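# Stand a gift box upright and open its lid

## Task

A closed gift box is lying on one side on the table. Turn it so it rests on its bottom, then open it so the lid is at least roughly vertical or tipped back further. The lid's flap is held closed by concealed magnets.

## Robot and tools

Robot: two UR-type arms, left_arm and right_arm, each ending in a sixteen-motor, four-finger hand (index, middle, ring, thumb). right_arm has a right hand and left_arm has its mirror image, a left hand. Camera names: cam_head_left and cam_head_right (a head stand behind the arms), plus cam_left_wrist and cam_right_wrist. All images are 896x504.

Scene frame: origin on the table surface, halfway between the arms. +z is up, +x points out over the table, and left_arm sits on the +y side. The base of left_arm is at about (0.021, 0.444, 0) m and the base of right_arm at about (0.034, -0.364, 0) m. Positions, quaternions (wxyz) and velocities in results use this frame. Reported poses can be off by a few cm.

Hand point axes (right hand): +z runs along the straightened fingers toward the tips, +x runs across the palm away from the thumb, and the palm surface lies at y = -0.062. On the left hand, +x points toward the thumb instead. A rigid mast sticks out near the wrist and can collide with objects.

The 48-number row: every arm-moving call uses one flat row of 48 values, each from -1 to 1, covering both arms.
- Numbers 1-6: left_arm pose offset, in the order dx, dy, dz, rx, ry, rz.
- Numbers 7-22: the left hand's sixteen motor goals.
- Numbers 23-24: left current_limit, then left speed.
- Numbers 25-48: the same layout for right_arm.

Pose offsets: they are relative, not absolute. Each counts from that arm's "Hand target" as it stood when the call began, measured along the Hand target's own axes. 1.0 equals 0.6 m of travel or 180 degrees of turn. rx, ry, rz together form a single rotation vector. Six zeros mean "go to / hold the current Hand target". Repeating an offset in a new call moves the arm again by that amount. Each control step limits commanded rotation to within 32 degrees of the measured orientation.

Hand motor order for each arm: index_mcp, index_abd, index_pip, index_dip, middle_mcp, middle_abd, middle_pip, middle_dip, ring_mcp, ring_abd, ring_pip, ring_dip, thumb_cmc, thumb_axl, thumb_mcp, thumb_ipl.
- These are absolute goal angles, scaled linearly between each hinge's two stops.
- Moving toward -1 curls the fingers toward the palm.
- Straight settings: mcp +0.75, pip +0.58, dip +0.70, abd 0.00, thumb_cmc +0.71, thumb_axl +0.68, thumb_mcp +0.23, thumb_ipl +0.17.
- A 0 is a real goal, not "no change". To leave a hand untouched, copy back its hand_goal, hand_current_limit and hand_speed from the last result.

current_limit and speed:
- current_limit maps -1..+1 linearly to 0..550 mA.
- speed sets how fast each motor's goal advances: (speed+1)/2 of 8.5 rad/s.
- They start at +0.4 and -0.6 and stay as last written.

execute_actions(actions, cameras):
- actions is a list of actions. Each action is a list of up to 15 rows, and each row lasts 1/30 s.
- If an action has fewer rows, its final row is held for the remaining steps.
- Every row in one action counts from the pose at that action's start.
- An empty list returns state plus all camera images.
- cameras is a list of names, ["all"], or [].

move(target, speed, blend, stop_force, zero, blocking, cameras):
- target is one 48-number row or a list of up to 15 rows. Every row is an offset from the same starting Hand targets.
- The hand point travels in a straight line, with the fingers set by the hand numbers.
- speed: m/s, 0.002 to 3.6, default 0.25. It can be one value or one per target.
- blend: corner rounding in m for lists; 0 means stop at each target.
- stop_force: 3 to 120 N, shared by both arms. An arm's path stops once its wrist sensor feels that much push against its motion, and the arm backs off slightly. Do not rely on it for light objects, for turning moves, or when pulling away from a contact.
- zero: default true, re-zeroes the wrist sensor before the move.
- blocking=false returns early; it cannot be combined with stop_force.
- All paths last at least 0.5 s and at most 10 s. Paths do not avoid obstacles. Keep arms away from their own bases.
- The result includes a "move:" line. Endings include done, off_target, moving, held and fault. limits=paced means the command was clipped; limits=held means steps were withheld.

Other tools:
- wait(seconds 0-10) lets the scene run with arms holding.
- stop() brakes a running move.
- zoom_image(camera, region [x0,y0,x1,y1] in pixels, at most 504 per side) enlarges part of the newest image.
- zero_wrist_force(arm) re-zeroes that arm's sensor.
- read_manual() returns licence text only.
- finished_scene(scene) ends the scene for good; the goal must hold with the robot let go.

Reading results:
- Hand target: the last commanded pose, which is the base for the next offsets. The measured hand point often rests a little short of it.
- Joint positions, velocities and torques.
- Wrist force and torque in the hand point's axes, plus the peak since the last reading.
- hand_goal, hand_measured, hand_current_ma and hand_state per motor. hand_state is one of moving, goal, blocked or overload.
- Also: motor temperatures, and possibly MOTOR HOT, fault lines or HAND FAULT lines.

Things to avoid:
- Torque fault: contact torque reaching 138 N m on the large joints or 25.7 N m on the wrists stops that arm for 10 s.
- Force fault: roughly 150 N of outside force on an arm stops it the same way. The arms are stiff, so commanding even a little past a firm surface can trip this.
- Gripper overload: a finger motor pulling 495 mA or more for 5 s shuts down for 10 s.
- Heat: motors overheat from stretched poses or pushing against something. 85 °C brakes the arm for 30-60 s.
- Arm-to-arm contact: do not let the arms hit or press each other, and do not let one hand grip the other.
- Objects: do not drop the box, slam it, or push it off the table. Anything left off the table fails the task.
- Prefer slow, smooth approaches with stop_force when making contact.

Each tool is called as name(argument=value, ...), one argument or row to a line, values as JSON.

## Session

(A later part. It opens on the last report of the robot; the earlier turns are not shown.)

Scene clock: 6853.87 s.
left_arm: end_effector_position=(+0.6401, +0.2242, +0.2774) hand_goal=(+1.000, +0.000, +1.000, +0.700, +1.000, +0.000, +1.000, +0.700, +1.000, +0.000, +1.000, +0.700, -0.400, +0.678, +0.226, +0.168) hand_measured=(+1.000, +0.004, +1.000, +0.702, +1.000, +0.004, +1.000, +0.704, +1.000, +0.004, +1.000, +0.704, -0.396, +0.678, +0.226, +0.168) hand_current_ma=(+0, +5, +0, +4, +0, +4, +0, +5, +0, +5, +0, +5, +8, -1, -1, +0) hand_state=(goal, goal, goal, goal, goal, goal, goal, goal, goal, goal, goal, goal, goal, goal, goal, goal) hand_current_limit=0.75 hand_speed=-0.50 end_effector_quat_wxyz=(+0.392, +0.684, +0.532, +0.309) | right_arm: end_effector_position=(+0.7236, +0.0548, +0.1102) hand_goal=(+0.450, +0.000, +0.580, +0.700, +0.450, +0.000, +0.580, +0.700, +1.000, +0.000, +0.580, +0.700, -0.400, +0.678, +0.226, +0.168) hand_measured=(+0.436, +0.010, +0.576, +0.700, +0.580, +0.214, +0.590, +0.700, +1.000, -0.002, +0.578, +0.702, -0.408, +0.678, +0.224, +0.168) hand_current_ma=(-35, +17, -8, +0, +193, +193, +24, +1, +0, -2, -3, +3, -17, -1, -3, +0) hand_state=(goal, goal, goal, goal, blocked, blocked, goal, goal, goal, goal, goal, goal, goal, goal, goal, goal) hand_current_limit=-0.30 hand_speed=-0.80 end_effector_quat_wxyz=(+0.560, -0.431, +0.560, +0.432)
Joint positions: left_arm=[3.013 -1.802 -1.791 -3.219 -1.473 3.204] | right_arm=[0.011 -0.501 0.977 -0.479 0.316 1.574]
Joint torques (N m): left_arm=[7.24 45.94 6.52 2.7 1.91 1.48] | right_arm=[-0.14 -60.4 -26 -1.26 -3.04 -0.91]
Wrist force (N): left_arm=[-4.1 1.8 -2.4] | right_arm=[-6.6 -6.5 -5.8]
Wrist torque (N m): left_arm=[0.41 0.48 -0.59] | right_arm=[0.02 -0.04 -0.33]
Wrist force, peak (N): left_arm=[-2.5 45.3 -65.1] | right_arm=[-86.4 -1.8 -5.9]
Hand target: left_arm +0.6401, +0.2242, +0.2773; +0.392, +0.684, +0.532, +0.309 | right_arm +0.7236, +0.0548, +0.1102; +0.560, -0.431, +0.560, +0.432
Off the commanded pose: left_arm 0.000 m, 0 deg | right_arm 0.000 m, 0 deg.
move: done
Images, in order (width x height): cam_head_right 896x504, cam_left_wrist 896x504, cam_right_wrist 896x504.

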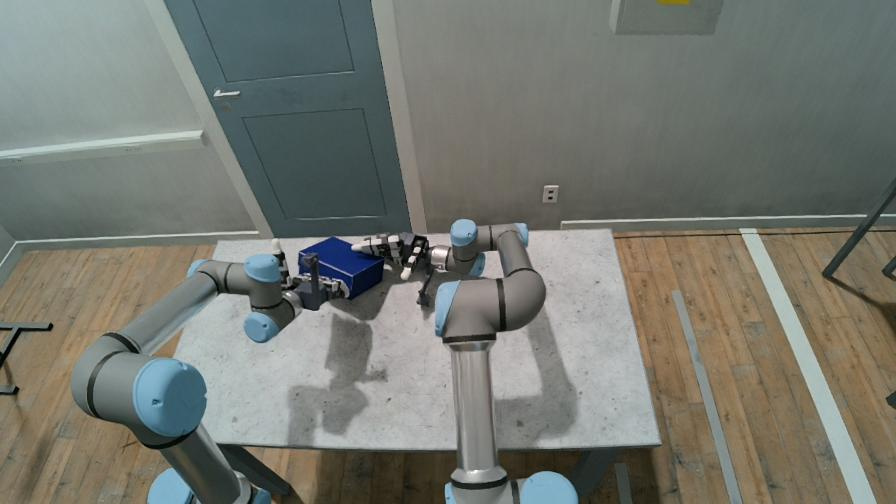

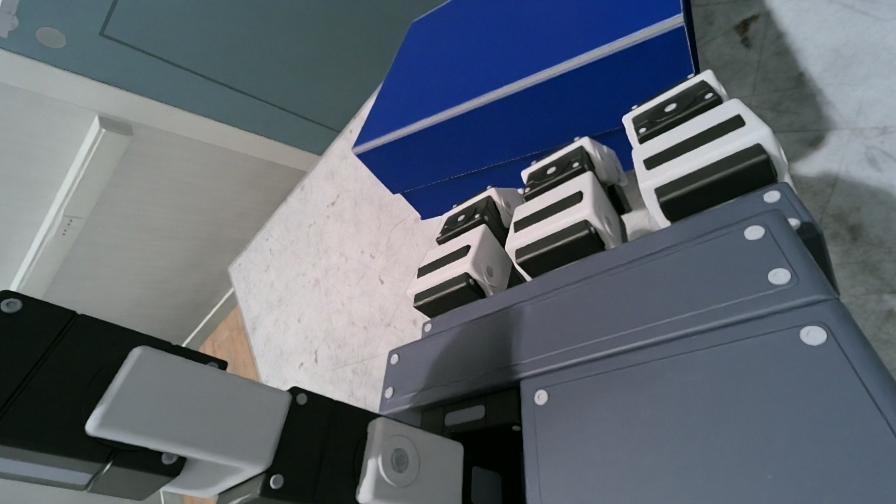

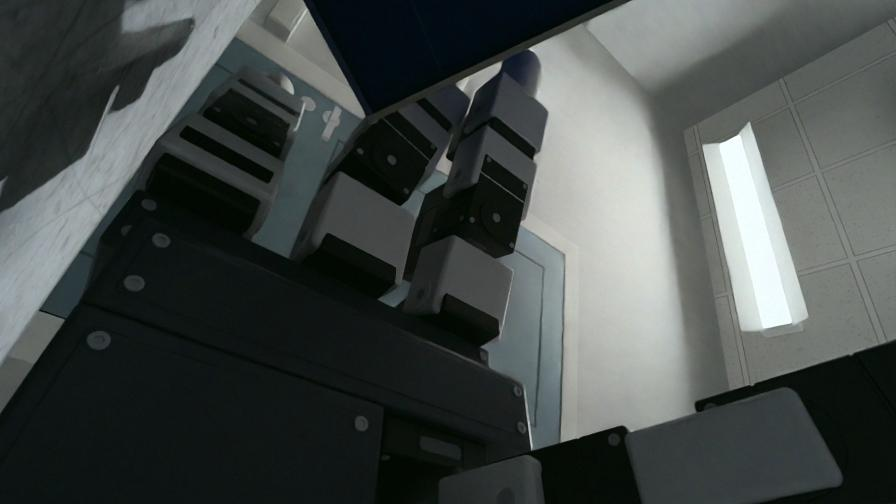

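move(
  target=[
    [0,-0.02,-0.1,0,0,0,1,0,1,0.7,1,0,1,0.7,1,0,1,0.7,-0.4,0.678,0.226,0.168,0.75,-0.5,-0.05,-0.01,0,0,0,0,0.75,0,0.58,0.7,0.75,0,0.58,0.7,0.75,0,0.58,0.7,-0.4,0.678,0.226,0.168,0.4,-0.5],
    [0,-0.02,-0.15,0,0,0,1,0,1,0.7,1,0,1,0.7,1,0,1,0.7,-0.4,0.678,0.226,0.168,0.75,-0.5,-0.333,0,-0.25,0,0,0,0.75,0,0.58,0.7,0.75,0,0.58,0.7,0.75,0,0.58,0.7,-0.4,0.678,0.226,0.168,0.4,-0.5],
    [0,-0.02,-0.15,0,0,0,1,0,1,0.7,1,0,1,0.7,1,0,1,0.7,-0.4,0.678,0.226,0.168,0.75,-0.5,-0.333,0.35,-0.28,0,0,0,1,0,1,1,1,0,1,1,1,0,1,1,-0.4,0.678,0.226,0.168,0.6,-0.5],
    [0,-0.02,-0.15,0,0,0,1,0,1,0.7,1,0,1,0.7,1,0,1,0.7,-0.4,0.678,0.226,0.168,0.75,-0.5,-0.333,0.35,-0.28,0,0.5,0,1,0,1,1,1,0,1,1,1,0,1,1,-0.4,0.678,0.226,0.168,0.6,-0.5],
  ],
  speed=0.15,
  cameras=["cam_left_wrist","cam_right_wrist","cam_head_right","cam_head_left"],
)

zoom_image(
  camera="cam_head_right",
  region=[260, 215, 420, 315],
)

Scene clock: 6981.20 s.
left_arm: end_effector_position=(+0.5587, +0.2444, +0.3121) hand_goal=(+1.000, +0.000, +1.000, +0.700, +1.000, +0.000, +1.000, +0.700, +1.000, +0.000, +1.000, +0.700, -0.400, +0.678, +0.226, +0.168) hand_measured=(+1.000, +0.004, +1.000, +0.702, +1.000, +0.002, +1.000, +0.704, +1.000, +0.004, +1.000, +0.704, -0.396, +0.678, +0.226, +0.168) hand_current_ma=(+0, +4, +0, +4, +0, +4, +0, +5, +0, +5, +0, +5, +8, -1, -1, +0) hand_state=(goal, goal, goal, goal, goal, goal, goal, goal, goal, goal, goal, goal, goal, goal, goal, goal) hand_current_limit=0.75 hand_speed=-0.50 end_effector_quat_wxyz=(+0.392, +0.684, +0.532, +0.309) | right_arm: end_effector_position=(+0.4777, -0.0541, +0.3100) hand_goal=(+1.000, +0.000, +1.000, +1.000, +1.000, +0.000, +1.000, +1.000, +1.000, +0.000, +1.000, +1.000, -0.400, +0.678, +0.226, +0.168) hand_measured=(+0.998, -0.002, +0.998, +0.998, +0.998, -0.002, +0.998, +0.998, +0.998, -0.002, +0.998, +0.996, -0.408, +0.678, +0.224, +0.168) hand_current_ma=(-4, -2, -4, -5, -3, -2, -4, -5, -3, -2, -4, -5, -17, -1, -3, +0) hand_state=(goal, goal, goal, goal, goal, goal, goal, goal, goal, goal, goal, goal, goal, goal, goal, goal) hand_current_limit=0.60 hand_speed=-0.50 end_effector_quat_wxyz=(+0.177, -0.594, +0.772, +0.137)
Joint positions: left_arm=[3.044 -1.57 -1.958 -3.285 -1.446 3.22] | right_arm=[0.029 -1.047 1.068 1.392 1.145 0.368]
Joint torques (N m): left_arm=[6.55 35.42 6.26 -1.72 1.65 1.83] | right_arm=[7.22 -26.15 -30.19 4.23 2.11 2.35]
Wrist force (N): left_arm=[-4.3 1.4 -2.2] | right_arm=[1.6 -0.4 -4.6]
Wrist torque (N m): left_arm=[0.36 0.52 -0.59] | right_arm=[0.32 0.06 0.07]
Wrist force, peak (N): left_arm=[-4.5 1.5 -2.3] | right_arm=[-7.4 -5.5 -8.2]
Hand target: left_arm +0.5587, +0.2444, +0.3121; +0.392, +0.684, +0.532, +0.309 | right_arm +0.4777, -0.0541, +0.3100; +0.177, -0.594, +0.772, +0.137 (not the last commanded pose)
Off the commanded pose: left_arm 0.000 m, 0 deg | right_arm 0.000 m, 26 deg.
move: off_target (right_arm; path cut at 10 s); path passed 3 of 4 targets

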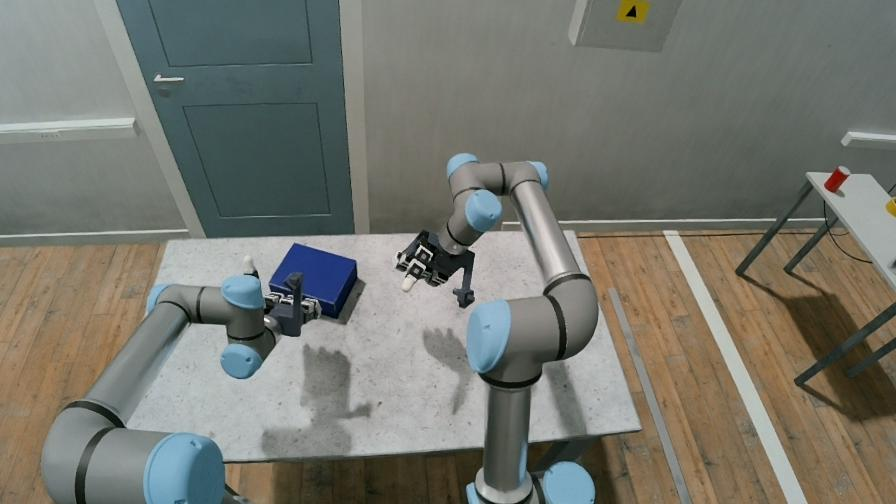

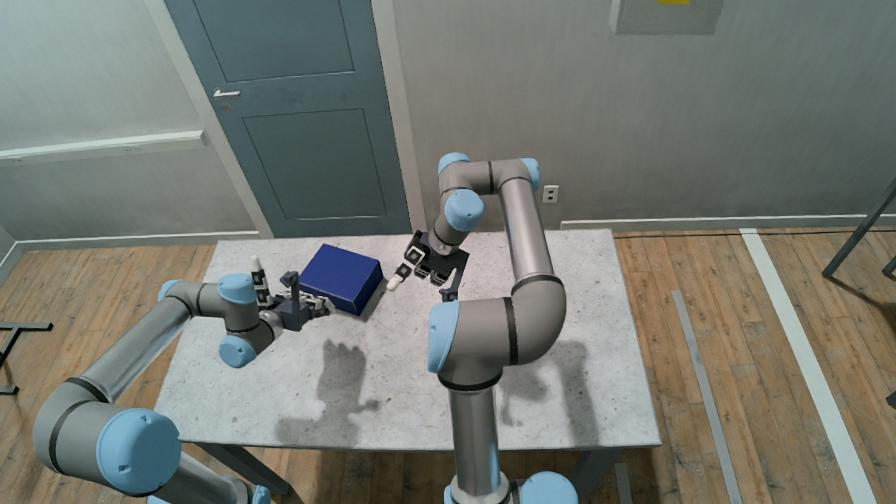

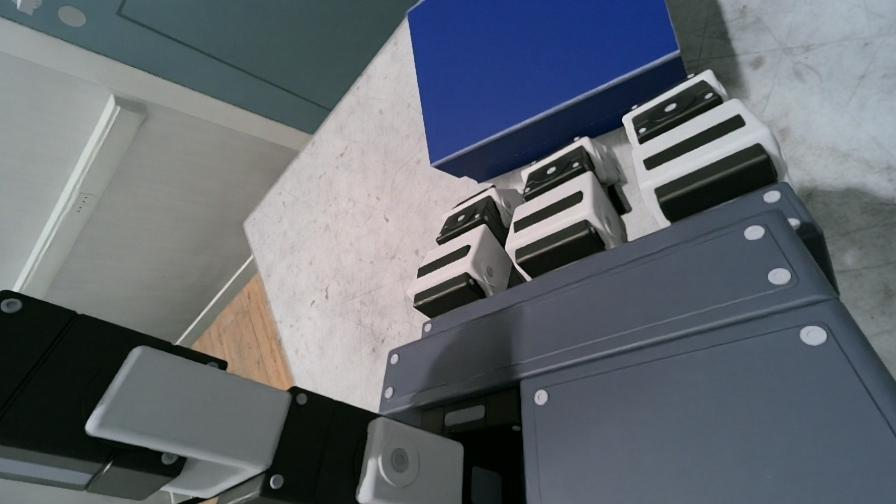

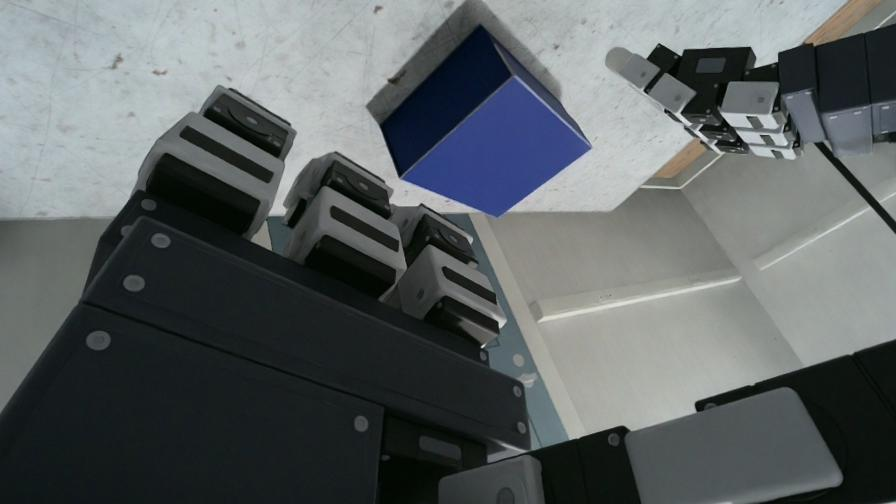

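Scaled by 3.150 from the camera's 896x504 image, which has a finer 1280x720 frame.

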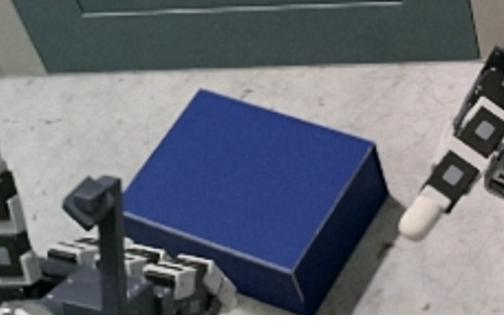

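zoom_image(
  camera="cam_head_right",
  region=[270, 260, 390, 330],
)

zoom_image(
  camera="cam_head_left",
  region=[250, 235, 370, 335],
)

zoom_image(
  camera="cam_left_wrist",
  region=[400, 0, 840, 260],
)

Scaled by 4.200 from the camera's 896x504 image, which has a finer 1280x720 frame.

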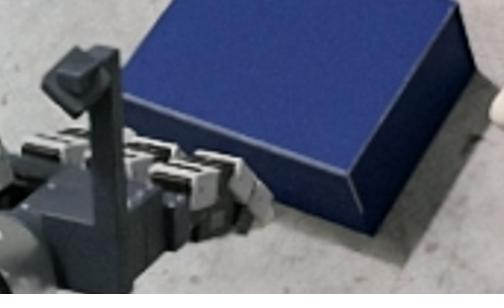

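Scaled by 4.200 from the camera's 896x504 image, which has a finer 1280x720 frame.

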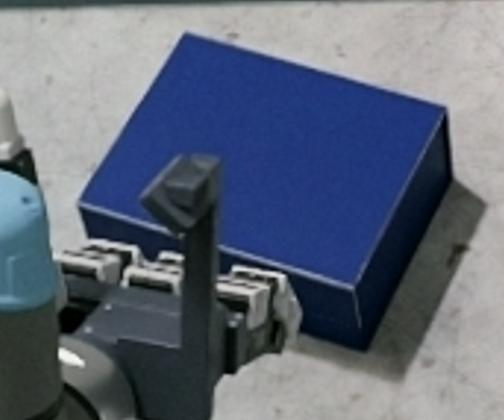

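Scaled by 1.145 from the camera's 896x504 image, which has a finer 1280x720 frame.

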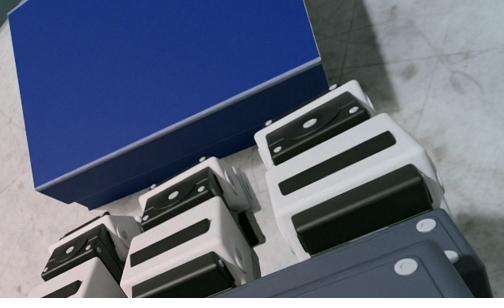

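move(
  target=[
    [0.1,-0.02,0,0,0,0,1,0,1,0.7,1,0,1,0.7,1,0,1,0.7,-0.4,0.678,0.226,0.168,0.75,-0.5,0,0,0,0,0.144,0,1,0,1,1,1,0,1,1,1,0,1,1,-0.4,0.678,0.226,0.168,0.6,-0.5],
    [0.232,-0.172,0.099,0,0,0,1,0,1,0.7,1,0,1,0.7,1,0,1,0.7,-0.4,0.678,0.226,0.168,0.75,-0.5,0,0,0,0,0.144,0,1,0,1,1,1,0,1,1,1,0,1,1,-0.4,0.678,0.226,0.168,0.6,-0.5],
  ],
  speed=0.12,
  cameras=["cam_left_wrist","cam_right_wrist","cam_head_right","cam_head_left"],
)

Scene clock: 7043.00 s.
left_arm: end_effector_position=(+0.5922, +0.3800, +0.1938) hand_goal=(+1.000, +0.000, +1.000, +0.700, +1.000, +0.000, +1.000, +0.700, +1.000, +0.000, +1.000, +0.700, -0.400, +0.678, +0.226, +0.168) hand_measured=(+1.000, +0.004, +1.000, +0.702, +1.000, +0.002, +1.000, +0.704, +1.000, +0.004, +1.000, +0.704, -0.396, +0.678, +0.226, +0.168) hand_current_ma=(+0, +4, +0, +4, +0, +4, +0, +5, +0, +4, +0, +5, +8, -1, -1, +0) hand_state=(goal, goal, goal, goal, goal, goal, goal, goal, goal, goal, goal, goal, goal, goal, goal, goal) hand_current_limit=0.75 hand_speed=-0.50 end_effector_quat_wxyz=(+0.392, +0.684, +0.532, +0.309) | right_arm: end_effector_position=(+0.4777, -0.0541, +0.3100) hand_goal=(+1.000, +0.000, +1.000, +1.000, +1.000, +0.000, +1.000, +1.000, +1.000, +0.000, +1.000, +1.000, -0.400, +0.678, +0.226, +0.168) hand_measured=(+0.998, -0.002, +0.998, +0.998, +0.998, -0.002, +0.998, +0.998, +0.998, -0.002, +0.998, +0.996, -0.402, +0.678, +0.224, +0.168) hand_current_ma=(-5, -2, -4, -5, -4, -2, -4, -5, -4, -2, -4, -5, -5, -1, -4, +0) hand_state=(goal, goal, goal, goal, goal, goal, goal, goal, goal, goal, goal, goal, goal, goal, goal, goal) hand_current_limit=0.60 hand_speed=-0.50 end_effector_quat_wxyz=(-0.001, -0.610, +0.792, +0.000)
Joint positions: left_arm=[3.471 -1.74 -2.141 -3.007 -1.084 3.459] | right_arm=[0.196 -0.851 0.703 1.719 1.571 0.501]
Joint torques (N m): left_arm=[8.07 10.45 2.56 2.29 2.11 1.58] | right_arm=[6.89 -32.18 -29.86 4.49 2.88 2.18]
Wrist force (N): left_arm=[-3.9 1.5 -2.2] | right_arm=[0.5 -0.3 -3.6]
Wrist torque (N m): left_arm=[0.39 0.50 -0.55] | right_arm=[0.25 0.04 0.03]
Wrist force, peak (N): left_arm=[-4.6 1.8 -2.8] | right_arm=[1.4 -0.5 -5.0]
Hand target: left_arm +0.5922, +0.3801, +0.1937; +0.392, +0.684, +0.532, +0.309 | right_arm +0.4777, -0.0541, +0.3100; -0.001, -0.610, +0.792, +0.000
Off the commanded pose: left_arm 0.000 m, 0 deg | right_arm 0.000 m, 0 deg.
move: done

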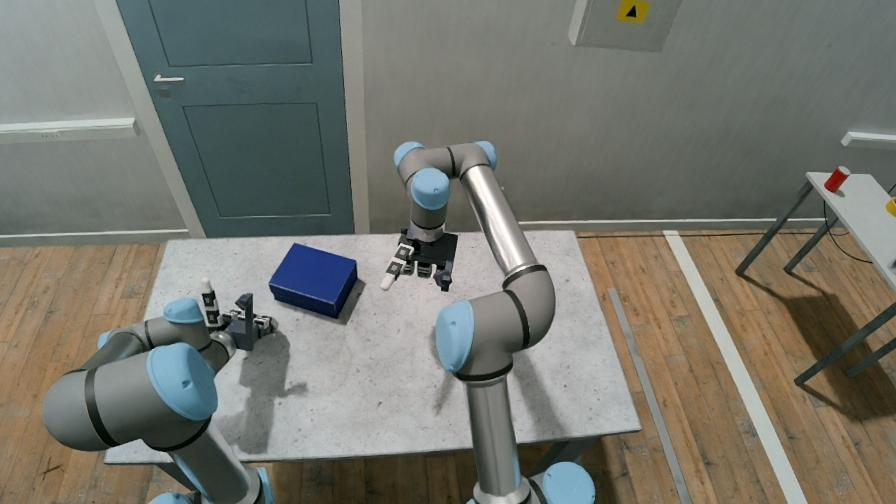

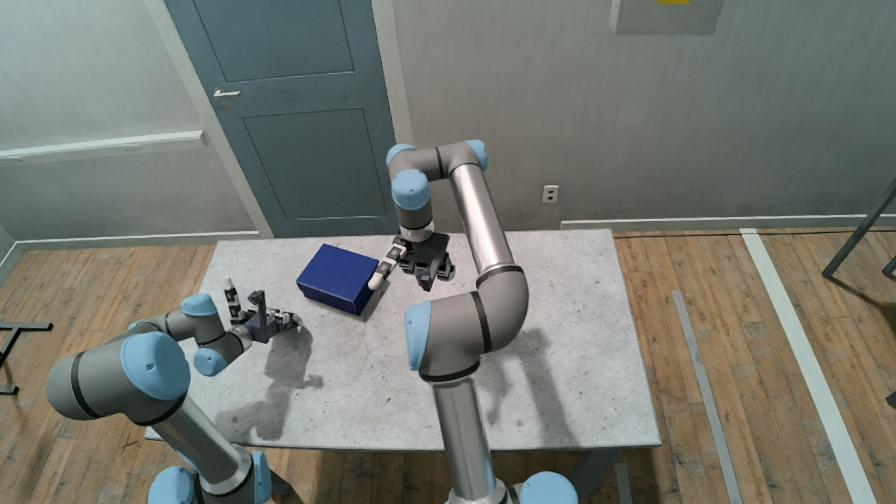

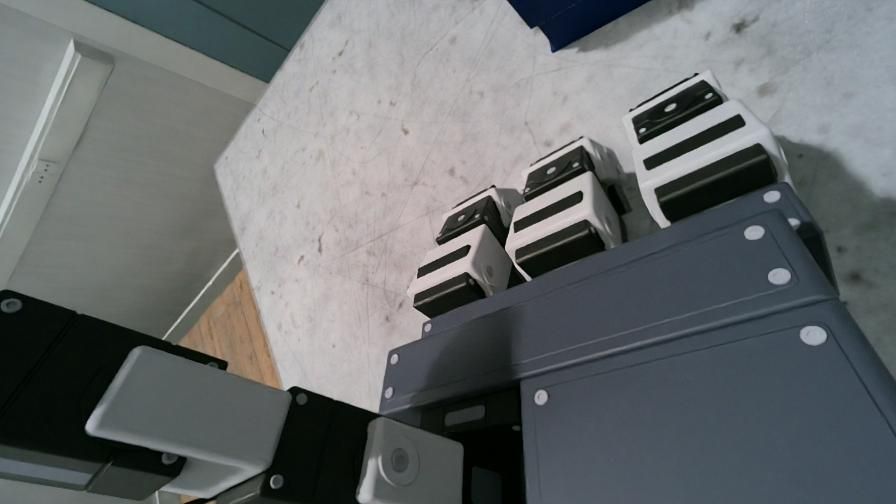

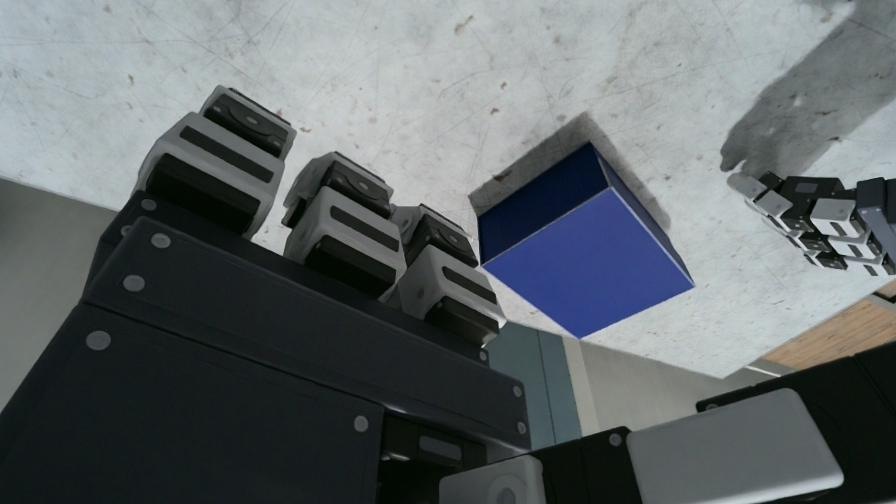

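move(
  target=[
    [-0.05,0.042,0.072,0,0,0,1,0,1,0.7,1,0,1,0.7,1,0,1,0.7,-0.4,0.678,0.226,0.168,0.75,-0.5,0,0.25,0.0,0,0,0,1,0,1,1,1,0,1,1,1,0,1,1,-0.4,0.678,0.226,0.168,0.6,-0.5],
    [-0.05,0.042,0.072,0,0,0,1,0,1,0.7,1,0,1,0.7,1,0,1,0.7,-0.4,0.678,0.226,0.168,0.75,-0.5,-0.36,0.3,0.3,0,0,0,1,0,1,1,1,0,1,1,1,0,1,1,-0.4,0.678,0.226,0.168,0.6,-0.5],
  ],
  speed=0.12,
  cameras=["cam_left_wrist","cam_right_wrist","cam_head_right","cam_head_left"],
)

zoom_image(
  camera="cam_head_left",
  region=[240, 230, 400, 350],
)

zoom_image(
  camera="cam_head_right",
  region=[260, 230, 420, 350],
)

Scene clock: 7074.30 s.
left_arm: end_effector_position=(+0.6335, +0.3388, +0.1936) hand_goal=(+1.000, +0.000, +1.000, +0.700, +1.000, +0.000, +1.000, +0.700, +1.000, +0.000, +1.000, +0.700, -0.400, +0.678, +0.226, +0.168) hand_measured=(+1.000, +0.004, +1.000, +0.702, +1.000, +0.002, +1.000, +0.704, +1.000, +0.004, +1.000, +0.704, -0.396, +0.678, +0.226, +0.168) hand_current_ma=(+0, +4, +0, +4, +0, +3, +0, +5, +0, +4, +0, +5, +8, -1, -1, +0) hand_state=(goal, goal, goal, goal, goal, goal, goal, goal, goal, goal, goal, goal, goal, goal, goal, goal) hand_current_limit=0.75 hand_speed=-0.50 end_effector_quat_wxyz=(+0.392, +0.684, +0.532, +0.309) | right_arm: end_effector_position=(+0.3587, +0.2006, +0.1300) hand_goal=(+1.000, +0.000, +1.000, +1.000, +1.000, +0.000, +1.000, +1.000, +1.000, +0.000, +1.000, +1.000, -0.400, +0.678, +0.226, +0.168) hand_measured=(+0.996, -0.002, +0.998, +0.998, +0.998, -0.002, +0.998, +0.998, +0.998, -0.002, +0.998, +0.996, -0.402, +0.678, +0.224, +0.168) hand_current_ma=(-6, -2, -4, -5, -5, -2, -4, -5, -5, -2, -4, -5, -4, -1, -4, +0) hand_state=(goal, goal, goal, goal, goal, goal, goal, goal, goal, goal, goal, goal, goal, goal, goal, goal) hand_current_limit=0.60 hand_speed=-0.50 end_effector_quat_wxyz=(-0.001, -0.610, +0.792, +0.000)
Joint positions: left_arm=[3.319 -1.831 -2.014 -3.004 -1.211 3.367] | right_arm=[0.664 -0.59 0.692 1.47 1.571 0.969]
Joint torques (N m): left_arm=[-6.96 16.62 25.58 -2.04 -0.98 -1.03] | right_arm=[7.08 -38.93 -29.61 4.46 2.87 2.37]
Wrist force (N): left_arm=[-4.3 1.4 -2.7] | right_arm=[0.9 0.0 -4.0]
Wrist torque (N m): left_arm=[0.44 0.52 -0.41] | right_arm=[0.30 0.07 0.05]
Wrist force, peak (N): left_arm=[-4.4 1.5 -2.8] | right_arm=[1.4 -0.6 -4.1]
Hand target: left_arm +0.6335, +0.3388, +0.1936; +0.392, +0.684, +0.532, +0.309 | right_arm +0.3588, +0.2007, +0.1299; -0.001, -0.610, +0.792, +0.000
Off the commanded pose: left_arm 0.000 m, 0 deg | right_arm 0.000 m, 0 deg.
move: done

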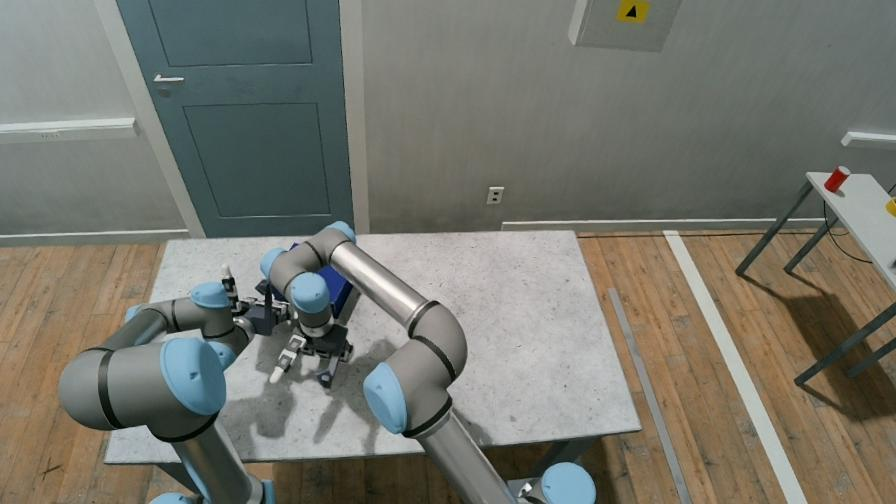

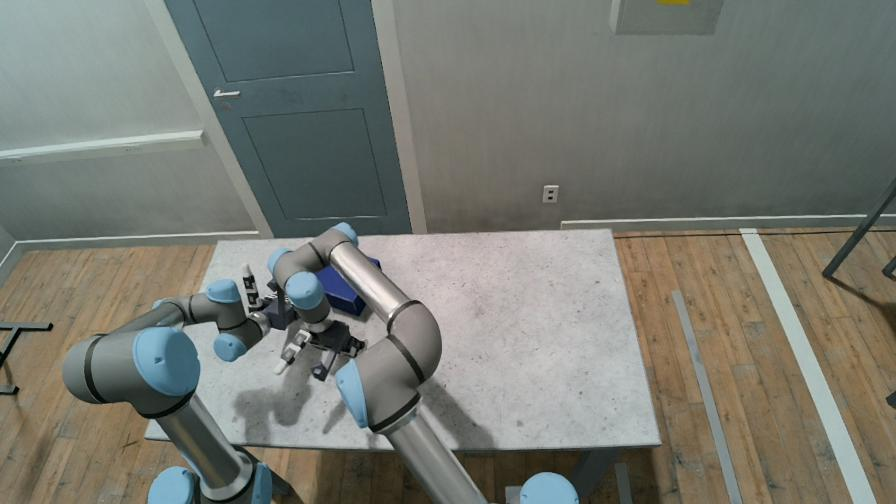

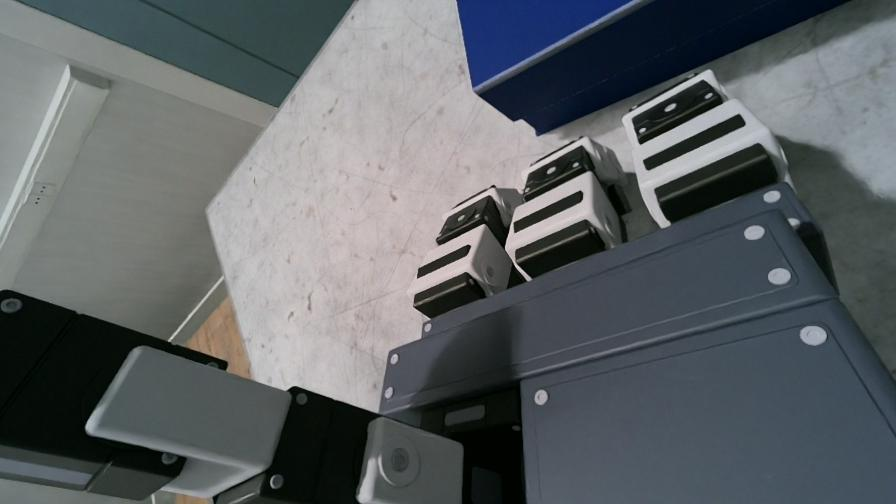

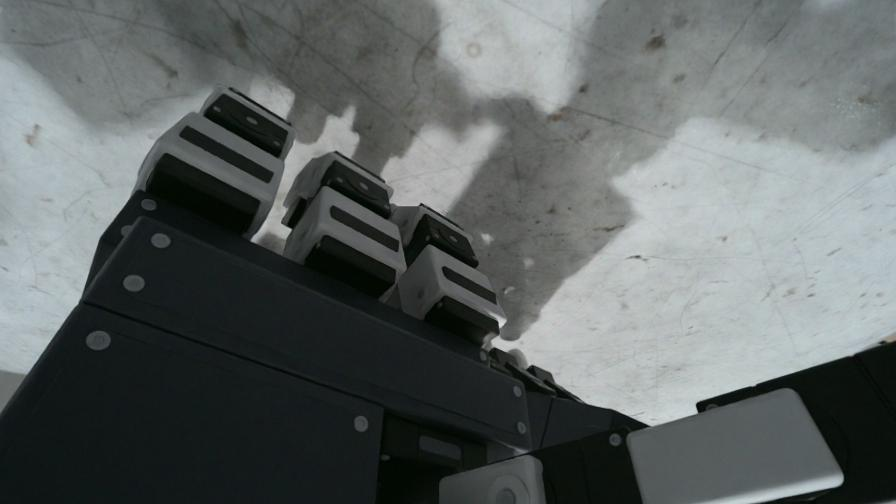

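Scaled by 3.150 from the camera's 896x504 image, which has a finer 1280x720 frame.

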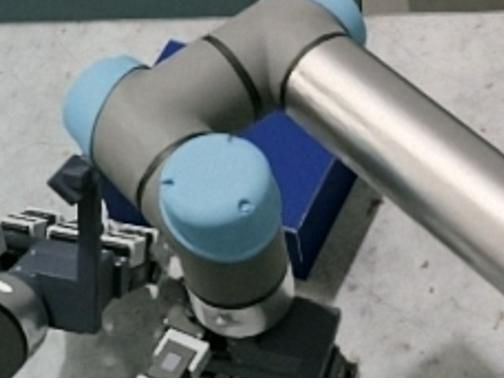

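Scaled by 3.150 from the camera's 896x504 image, which has a finer 1280x720 frame.

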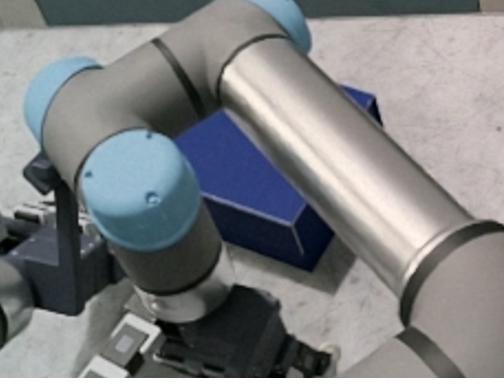

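move(
  target=[
    [0,0,0,0,0,0,1,0,1,0.7,1,0,1,0.7,1,0,1,0.7,-0.4,0.678,0.226,0.168,0.75,-0.5,0,0,-0.333,0,0,0,1,0,1,1,1,0,1,1,1,0,1,1,-0.4,0.678,0.226,0.168,0.6,-0.5],
    [0,0,0,0,0,0,1,0,1,0.7,1,0,1,0.7,1,0,1,0.7,-0.4,0.678,0.226,0.168,0.75,-0.5,0.445,-0.275,-0.333,0,0,-0.3,1,0,1,1,1,0,1,1,1,0,1,1,-0.4,0.678,0.226,0.168,0.6,-0.5],
    [0,0,0,0,0,0,1,0,1,0.7,1,0,1,0.7,1,0,1,0.7,-0.4,0.678,0.226,0.168,0.75,-0.5,0.358,-0.51,-0.333,0,0,-0.5,1,0,1,1,1,0,1,1,1,0,1,1,-0.4,0.678,0.226,0.168,0.6,-0.5],
  ],
  speed=0.2,
  blend=0.03,
)

move(
  target=[-0.16,0,0,0,0,0,1,0,1,0.7,1,0,1,0.7,1,0,1,0.7,-0.4,0.678,0.226,0.168,0.75,-0.5,0,0,0,0,0,0,1,0,1,1,1,0,1,1,1,0,1,1,-0.4,0.678,0.226,0.168,0.6,-0.5],
  speed=0.1,
  cameras=["all"],
)

zoom_image(
  camera="cam_head_left",
  region=[240, 230, 400, 350],
)

Scene clock: 7145.70 s.
left_arm: end_effector_position=(+0.6335, +0.3388, +0.1936) hand_goal=(+1.000, +0.000, +1.000, +0.700, +1.000, +0.000, +1.000, +0.700, +1.000, +0.000, +1.000, +0.700, -0.400, +0.678, +0.226, +0.168) hand_measured=(+1.000, +0.004, +1.000, +0.702, +1.000, +0.002, +1.000, +0.704, +1.000, +0.004, +1.000, +0.704, -0.396, +0.678, +0.226, +0.168) hand_current_ma=(+0, +4, +0, +4, +0, +3, +0, +5, +0, +4, +0, +5, +8, -1, -1, +0) hand_state=(goal, goal, goal, goal, goal, goal, goal, goal, goal, goal, goal, goal, goal, goal, goal, goal) hand_current_limit=0.75 hand_speed=-0.50 end_effector_quat_wxyz=(+0.392, +0.684, +0.532, +0.309) | right_arm: end_effector_position=(+0.4300, -0.0299, +0.3301) hand_goal=(+1.000, +0.000, +1.000, +1.000, +1.000, +0.000, +1.000, +1.000, +1.000, +0.000, +1.000, +1.000, -0.400, +0.678, +0.226, +0.168) hand_measured=(+0.996, -0.002, +0.998, +0.998, +0.996, -0.002, +0.998, +0.998, +0.996, -0.002, +0.998, +0.996, -0.402, +0.678, +0.224, +0.168) hand_current_ma=(-7, -2, -4, -5, -6, -2, -4, -5, -6, -2, -4, -5, -4, -1, -5, +0) hand_state=(goal, goal, goal, goal, goal, goal, goal, goal, goal, goal, goal, goal, goal, goal, goal, goal) hand_current_limit=0.60 hand_speed=-0.50 end_effector_quat_wxyz=(+0.007, +0.851, -0.524, +0.001)
Joint positions: left_arm=[3.319 -1.831 -2.014 -3.004 -1.211 3.367] | right_arm=[0.362 -0.772 0.517 1.836 1.58 -0.058]
Joint torques (N m): left_arm=[-6.03 17.35 24.87 -1.7 -1.22 -1.21] | right_arm=[7.03 -34.38 -29.98 4.55 2.89 2.34]
Wrist force (N): left_arm=[-4.2 1.4 -2.3] | right_arm=[0.5 -0.3 -3.7]
Wrist torque (N m): left_arm=[0.41 0.51 -0.40] | right_arm=[0.25 0.06 0.06]
Wrist force, peak (N): left_arm=[-4.4 1.7 -2.8] | right_arm=[4.2 0.6 -4.2]
Hand target: left_arm +0.6335, +0.3388, +0.1936; +0.392, +0.684, +0.532, +0.309 | right_arm +0.4300, -0.0299, +0.3301; +0.007, +0.851, -0.524, +0.001 (not the last commanded pose)
Off the commanded pose: left_arm 0.000 m, 0 deg | right_arm 0.179 m, 48 deg.
elbow stopped short (right arm): the move would have taken joint 3 (elbow) straighter than the controller allows.
move: held (right_arm; a check stopped the path); path passed 1 of 3 targets; limits=held
pose unreachable (right arm): on one or more control steps of this call, first in action 0 (counted from 0), this arm could not follow its commanded pose, so it was not sent that pose on those steps. It may still have moved: this result reports where it is.
cause: moving toward the commanded pose would bring two parts of the arm too close to each other (joints 4 (wrist 1) to 6 (wrist 3) lie between them).

Scene clock: 7147.27 s.
left_arm: end_effector_position=(+0.6102, +0.2458, +0.1932) hand_goal=(+1.000, +0.000, +1.000, +0.700, +1.000, +0.000, +1.000, +0.700, +1.000, +0.000, +1.000, +0.700, -0.400, +0.678, +0.226, +0.168) hand_measured=(+1.000, +0.004, +1.000, +0.702, +1.000, +0.002, +1.000, +0.704, +1.000, +0.004, +1.000, +0.704, -0.396, +0.678, +0.226, +0.168) hand_current_ma=(+0, +4, +0, +4, +0, +3, +0, +5, +0, +4, +0, +5, +8, -1, -1, +0) hand_state=(goal, goal, goal, goal, goal, goal, goal, goal, goal, goal, goal, goal, goal, goal, goal, goal) hand_current_limit=0.75 hand_speed=-0.50 end_effector_quat_wxyz=(+0.392, +0.684, +0.532, +0.309) | right_arm: end_effector_position=(+0.4300, -0.0299, +0.3301) hand_goal=(+1.000, +0.000, +1.000, +1.000, +1.000, +0.000, +1.000, +1.000, +1.000, +0.000, +1.000, +1.000, -0.400, +0.678, +0.226, +0.168) hand_measured=(+0.996, -0.002, +0.998, +0.998, +0.996, -0.002, +0.998, +0.998, +0.996, -0.002, +0.998, +0.996, -0.402, +0.678, +0.224, +0.168) hand_current_ma=(-7, -2, -4, -5, -6, -2, -4, -5, -6, -2, -4, -5, -4, -1, -5, +0) hand_state=(goal, goal, goal, goal, goal, goal, goal, goal, goal, goal, goal, goal, goal, goal, goal, goal) hand_current_limit=0.60 hand_speed=-0.50 end_effector_quat_wxyz=(+0.007, +0.851, -0.524, +0.001)
Joint positions: left_arm=[3.062 -1.836 -2.003 -2.975 -1.431 3.229] | right_arm=[0.362 -0.772 0.517 1.836 1.58 -0.058]
Joint torques (N m): left_arm=[-5.2 17.74 25.58 -0.99 -1.44 -1.27] | right_arm=[7.34 -34.16 -29.42 4.53 2.99 2.3]
Wrist force (N): left_arm=[-4.0 1.6 -2.1] | right_arm=[0.5 -0.6 -3.6]
Wrist torque (N m): left_arm=[0.37 0.48 -0.38] | right_arm=[0.22 0.06 0.05]
Wrist force, peak (N): left_arm=[-4.8 1.5 -2.3] | right_arm=[0.6 -0.1 -4.0]
Hand target: left_arm +0.6101, +0.2457, +0.1932; +0.392, +0.684, +0.532, +0.309 | right_arm +0.4300, -0.0299, +0.3301; +0.007, +0.851, -0.524, +0.001
Off the commanded pose: left_arm 0.000 m, 0 deg | right_arm 0.000 m, 0 deg.
move: done

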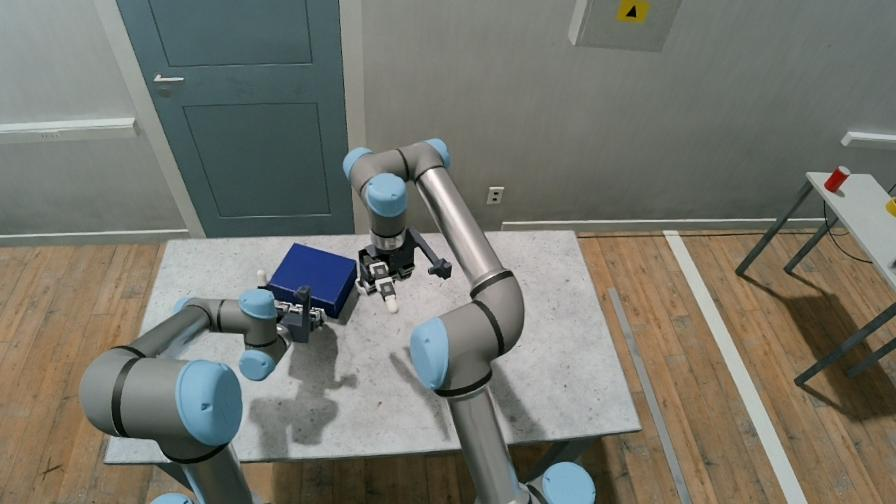

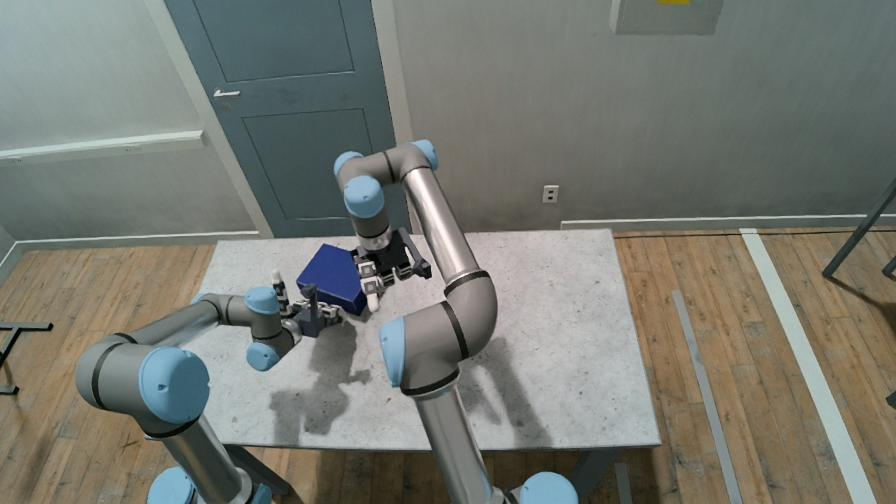

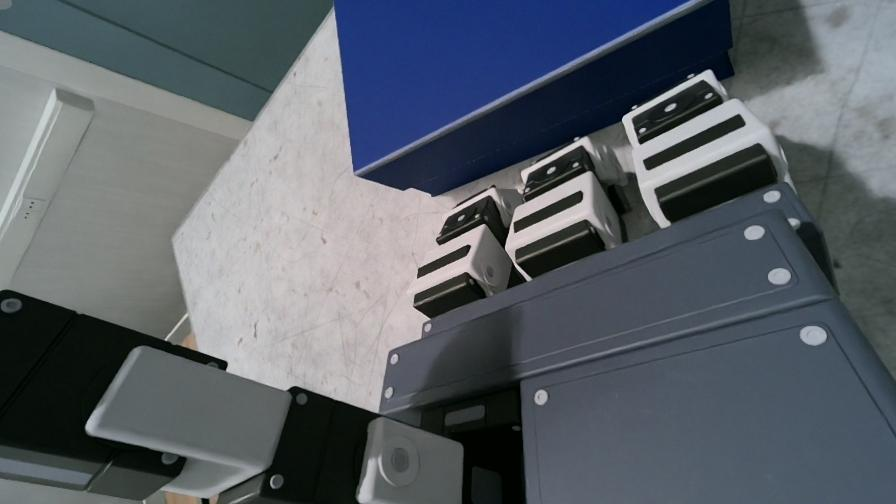

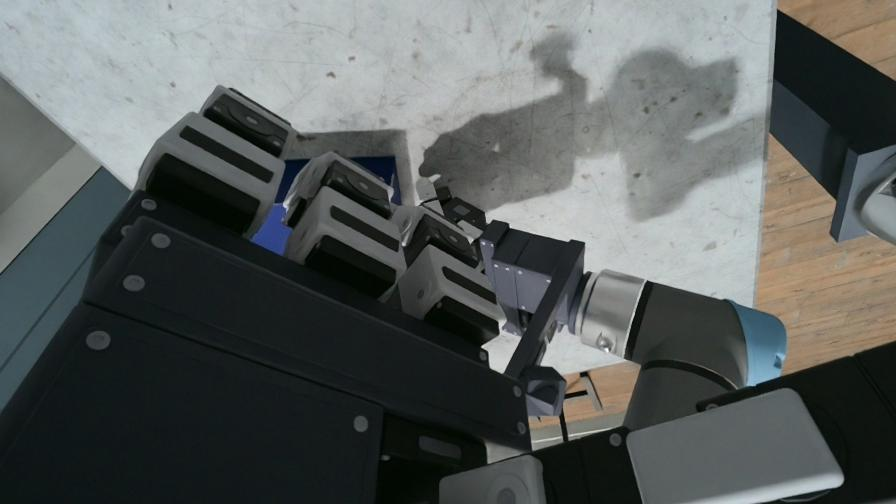

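Scaled by 3.150 from the camera's 896x504 image, which has a finer 1280x720 frame.

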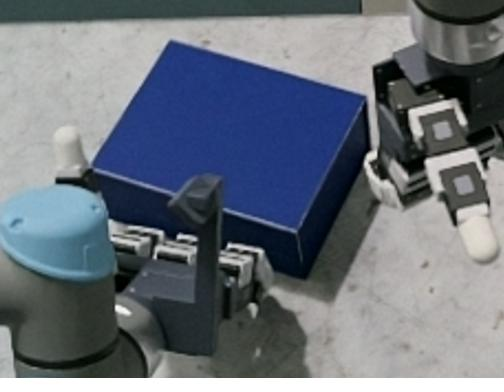

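move(
  target=[
    [0,0,0,0,0,0,1,0,1,0.7,1,0,1,0.7,1,0,1,0.7,-0.4,0.678,0.226,0.168,0.75,-0.5,0.25,0.0,0,0,0,0,1,0,1,1,1,0,1,1,1,0,1,1,-0.4,0.678,0.226,0.168,0.6,-0.5],
    [0,0,0,0,0,0,1,0,1,0.7,1,0,1,0.7,1,0,1,0.7,-0.4,0.678,0.226,0.168,0.75,-0.5,0.214,-0.237,0,0,0,-0.267,1,0,1,1,1,0,1,1,1,0,1,1,-0.4,0.678,0.226,0.168,0.6,-0.5],
  ],
  speed=0.12,
  blend=0.03,
  cameras=["cam_head_left"],
)

Scene clock: 7157.73 s.
left_arm: end_effector_position=(+0.6101, +0.2457, +0.1932) hand_goal=(+1.000, +0.000, +1.000, +0.700, +1.000, +0.000, +1.000, +0.700, +1.000, +0.000, +1.000, +0.700, -0.400, +0.678, +0.226, +0.168) hand_measured=(+1.000, +0.004, +1.000, +0.702, +1.000, +0.002, +1.000, +0.704, +1.000, +0.004, +1.000, +0.704, -0.396, +0.678, +0.226, +0.168) hand_current_ma=(+0, +4, +0, +4, +0, +3, +0, +5, +0, +4, +0, +5, +8, -1, -1, +0) hand_state=(goal, goal, goal, goal, goal, goal, goal, goal, goal, goal, goal, goal, goal, goal, goal, goal) hand_current_limit=0.75 hand_speed=-0.50 end_effector_quat_wxyz=(+0.392, +0.684, +0.532, +0.309) | right_arm: end_effector_position=(+0.4472, -0.0640, +0.3306) hand_goal=(+1.000, +0.000, +1.000, +1.000, +1.000, +0.000, +1.000, +1.000, +1.000, +0.000, +1.000, +1.000, -0.400, +0.678, +0.226, +0.168) hand_measured=(+0.996, -0.002, +0.998, +0.998, +0.996, -0.002, +0.998, +0.998, +0.996, -0.002, +0.998, +0.996, -0.402, +0.678, +0.224, +0.168) hand_current_ma=(-7, -2, -4, -5, -6, -2, -4, -5, -6, -2, -4, -5, -3, -1, -5, +0) hand_state=(goal, goal, goal, goal, goal, goal, goal, goal, goal, goal, goal, goal, goal, goal, goal, goal) hand_current_limit=0.60 hand_speed=-0.50 end_effector_quat_wxyz=(+0.007, +0.851, -0.525, +0.001)
Joint positions: left_arm=[3.061 -1.836 -2.003 -2.975 -1.431 3.229] | right_arm=[0.297 -0.795 0.556 1.819 1.582 -0.123]
Joint torques (N m): left_arm=[-4.94 16.57 25.37 -1.59 -1.52 -1.17] | right_arm=[6.63 -34.38 -28.72 4.59 -2.97 2.54]
Wrist force (N): left_arm=[-4.1 1.6 -2.1] | right_arm=[0.7 0.1 -3.8]
Wrist torque (N m): left_arm=[0.36 0.49 -0.39] | right_arm=[0.32 0.04 -0.04]
Wrist force, peak (N): left_arm=[-4.5 1.6 -2.3] | right_arm=[4.4 -0.2 -3.9]
Hand target: left_arm +0.6101, +0.2457, +0.1932; +0.392, +0.684, +0.532, +0.309 | right_arm +0.4472, -0.0638, +0.3305; +0.007, +0.851, -0.525, +0.001 (not the last commanded pose)
Off the commanded pose: left_arm 0.000 m, 0 deg | right_arm 0.168 m, 48 deg.
move: held (right_arm; a check stopped the path); path passed 0 of 2 targets; limits=held
pose unreachable (right arm): on one or more control steps of this call, first in action 0 (counted from 0), this arm could not follow its commanded pose, so it was not sent that pose on those steps. It may still have moved: this result reports where it is.
cause: moving toward the commanded pose would bring two parts of the arm too close to each other (joints 4 (wrist 1) to 6 (wrist 3) lie between them).
Images, in order (width x height): cam_head_left 896x504.

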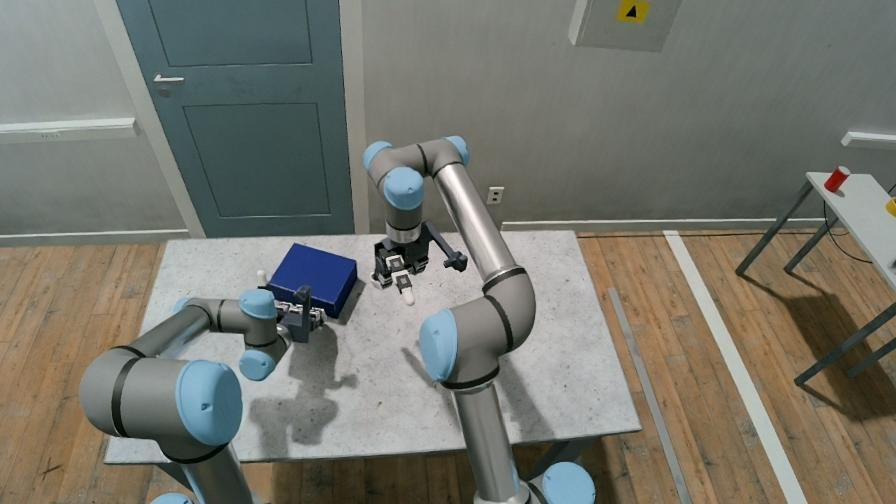

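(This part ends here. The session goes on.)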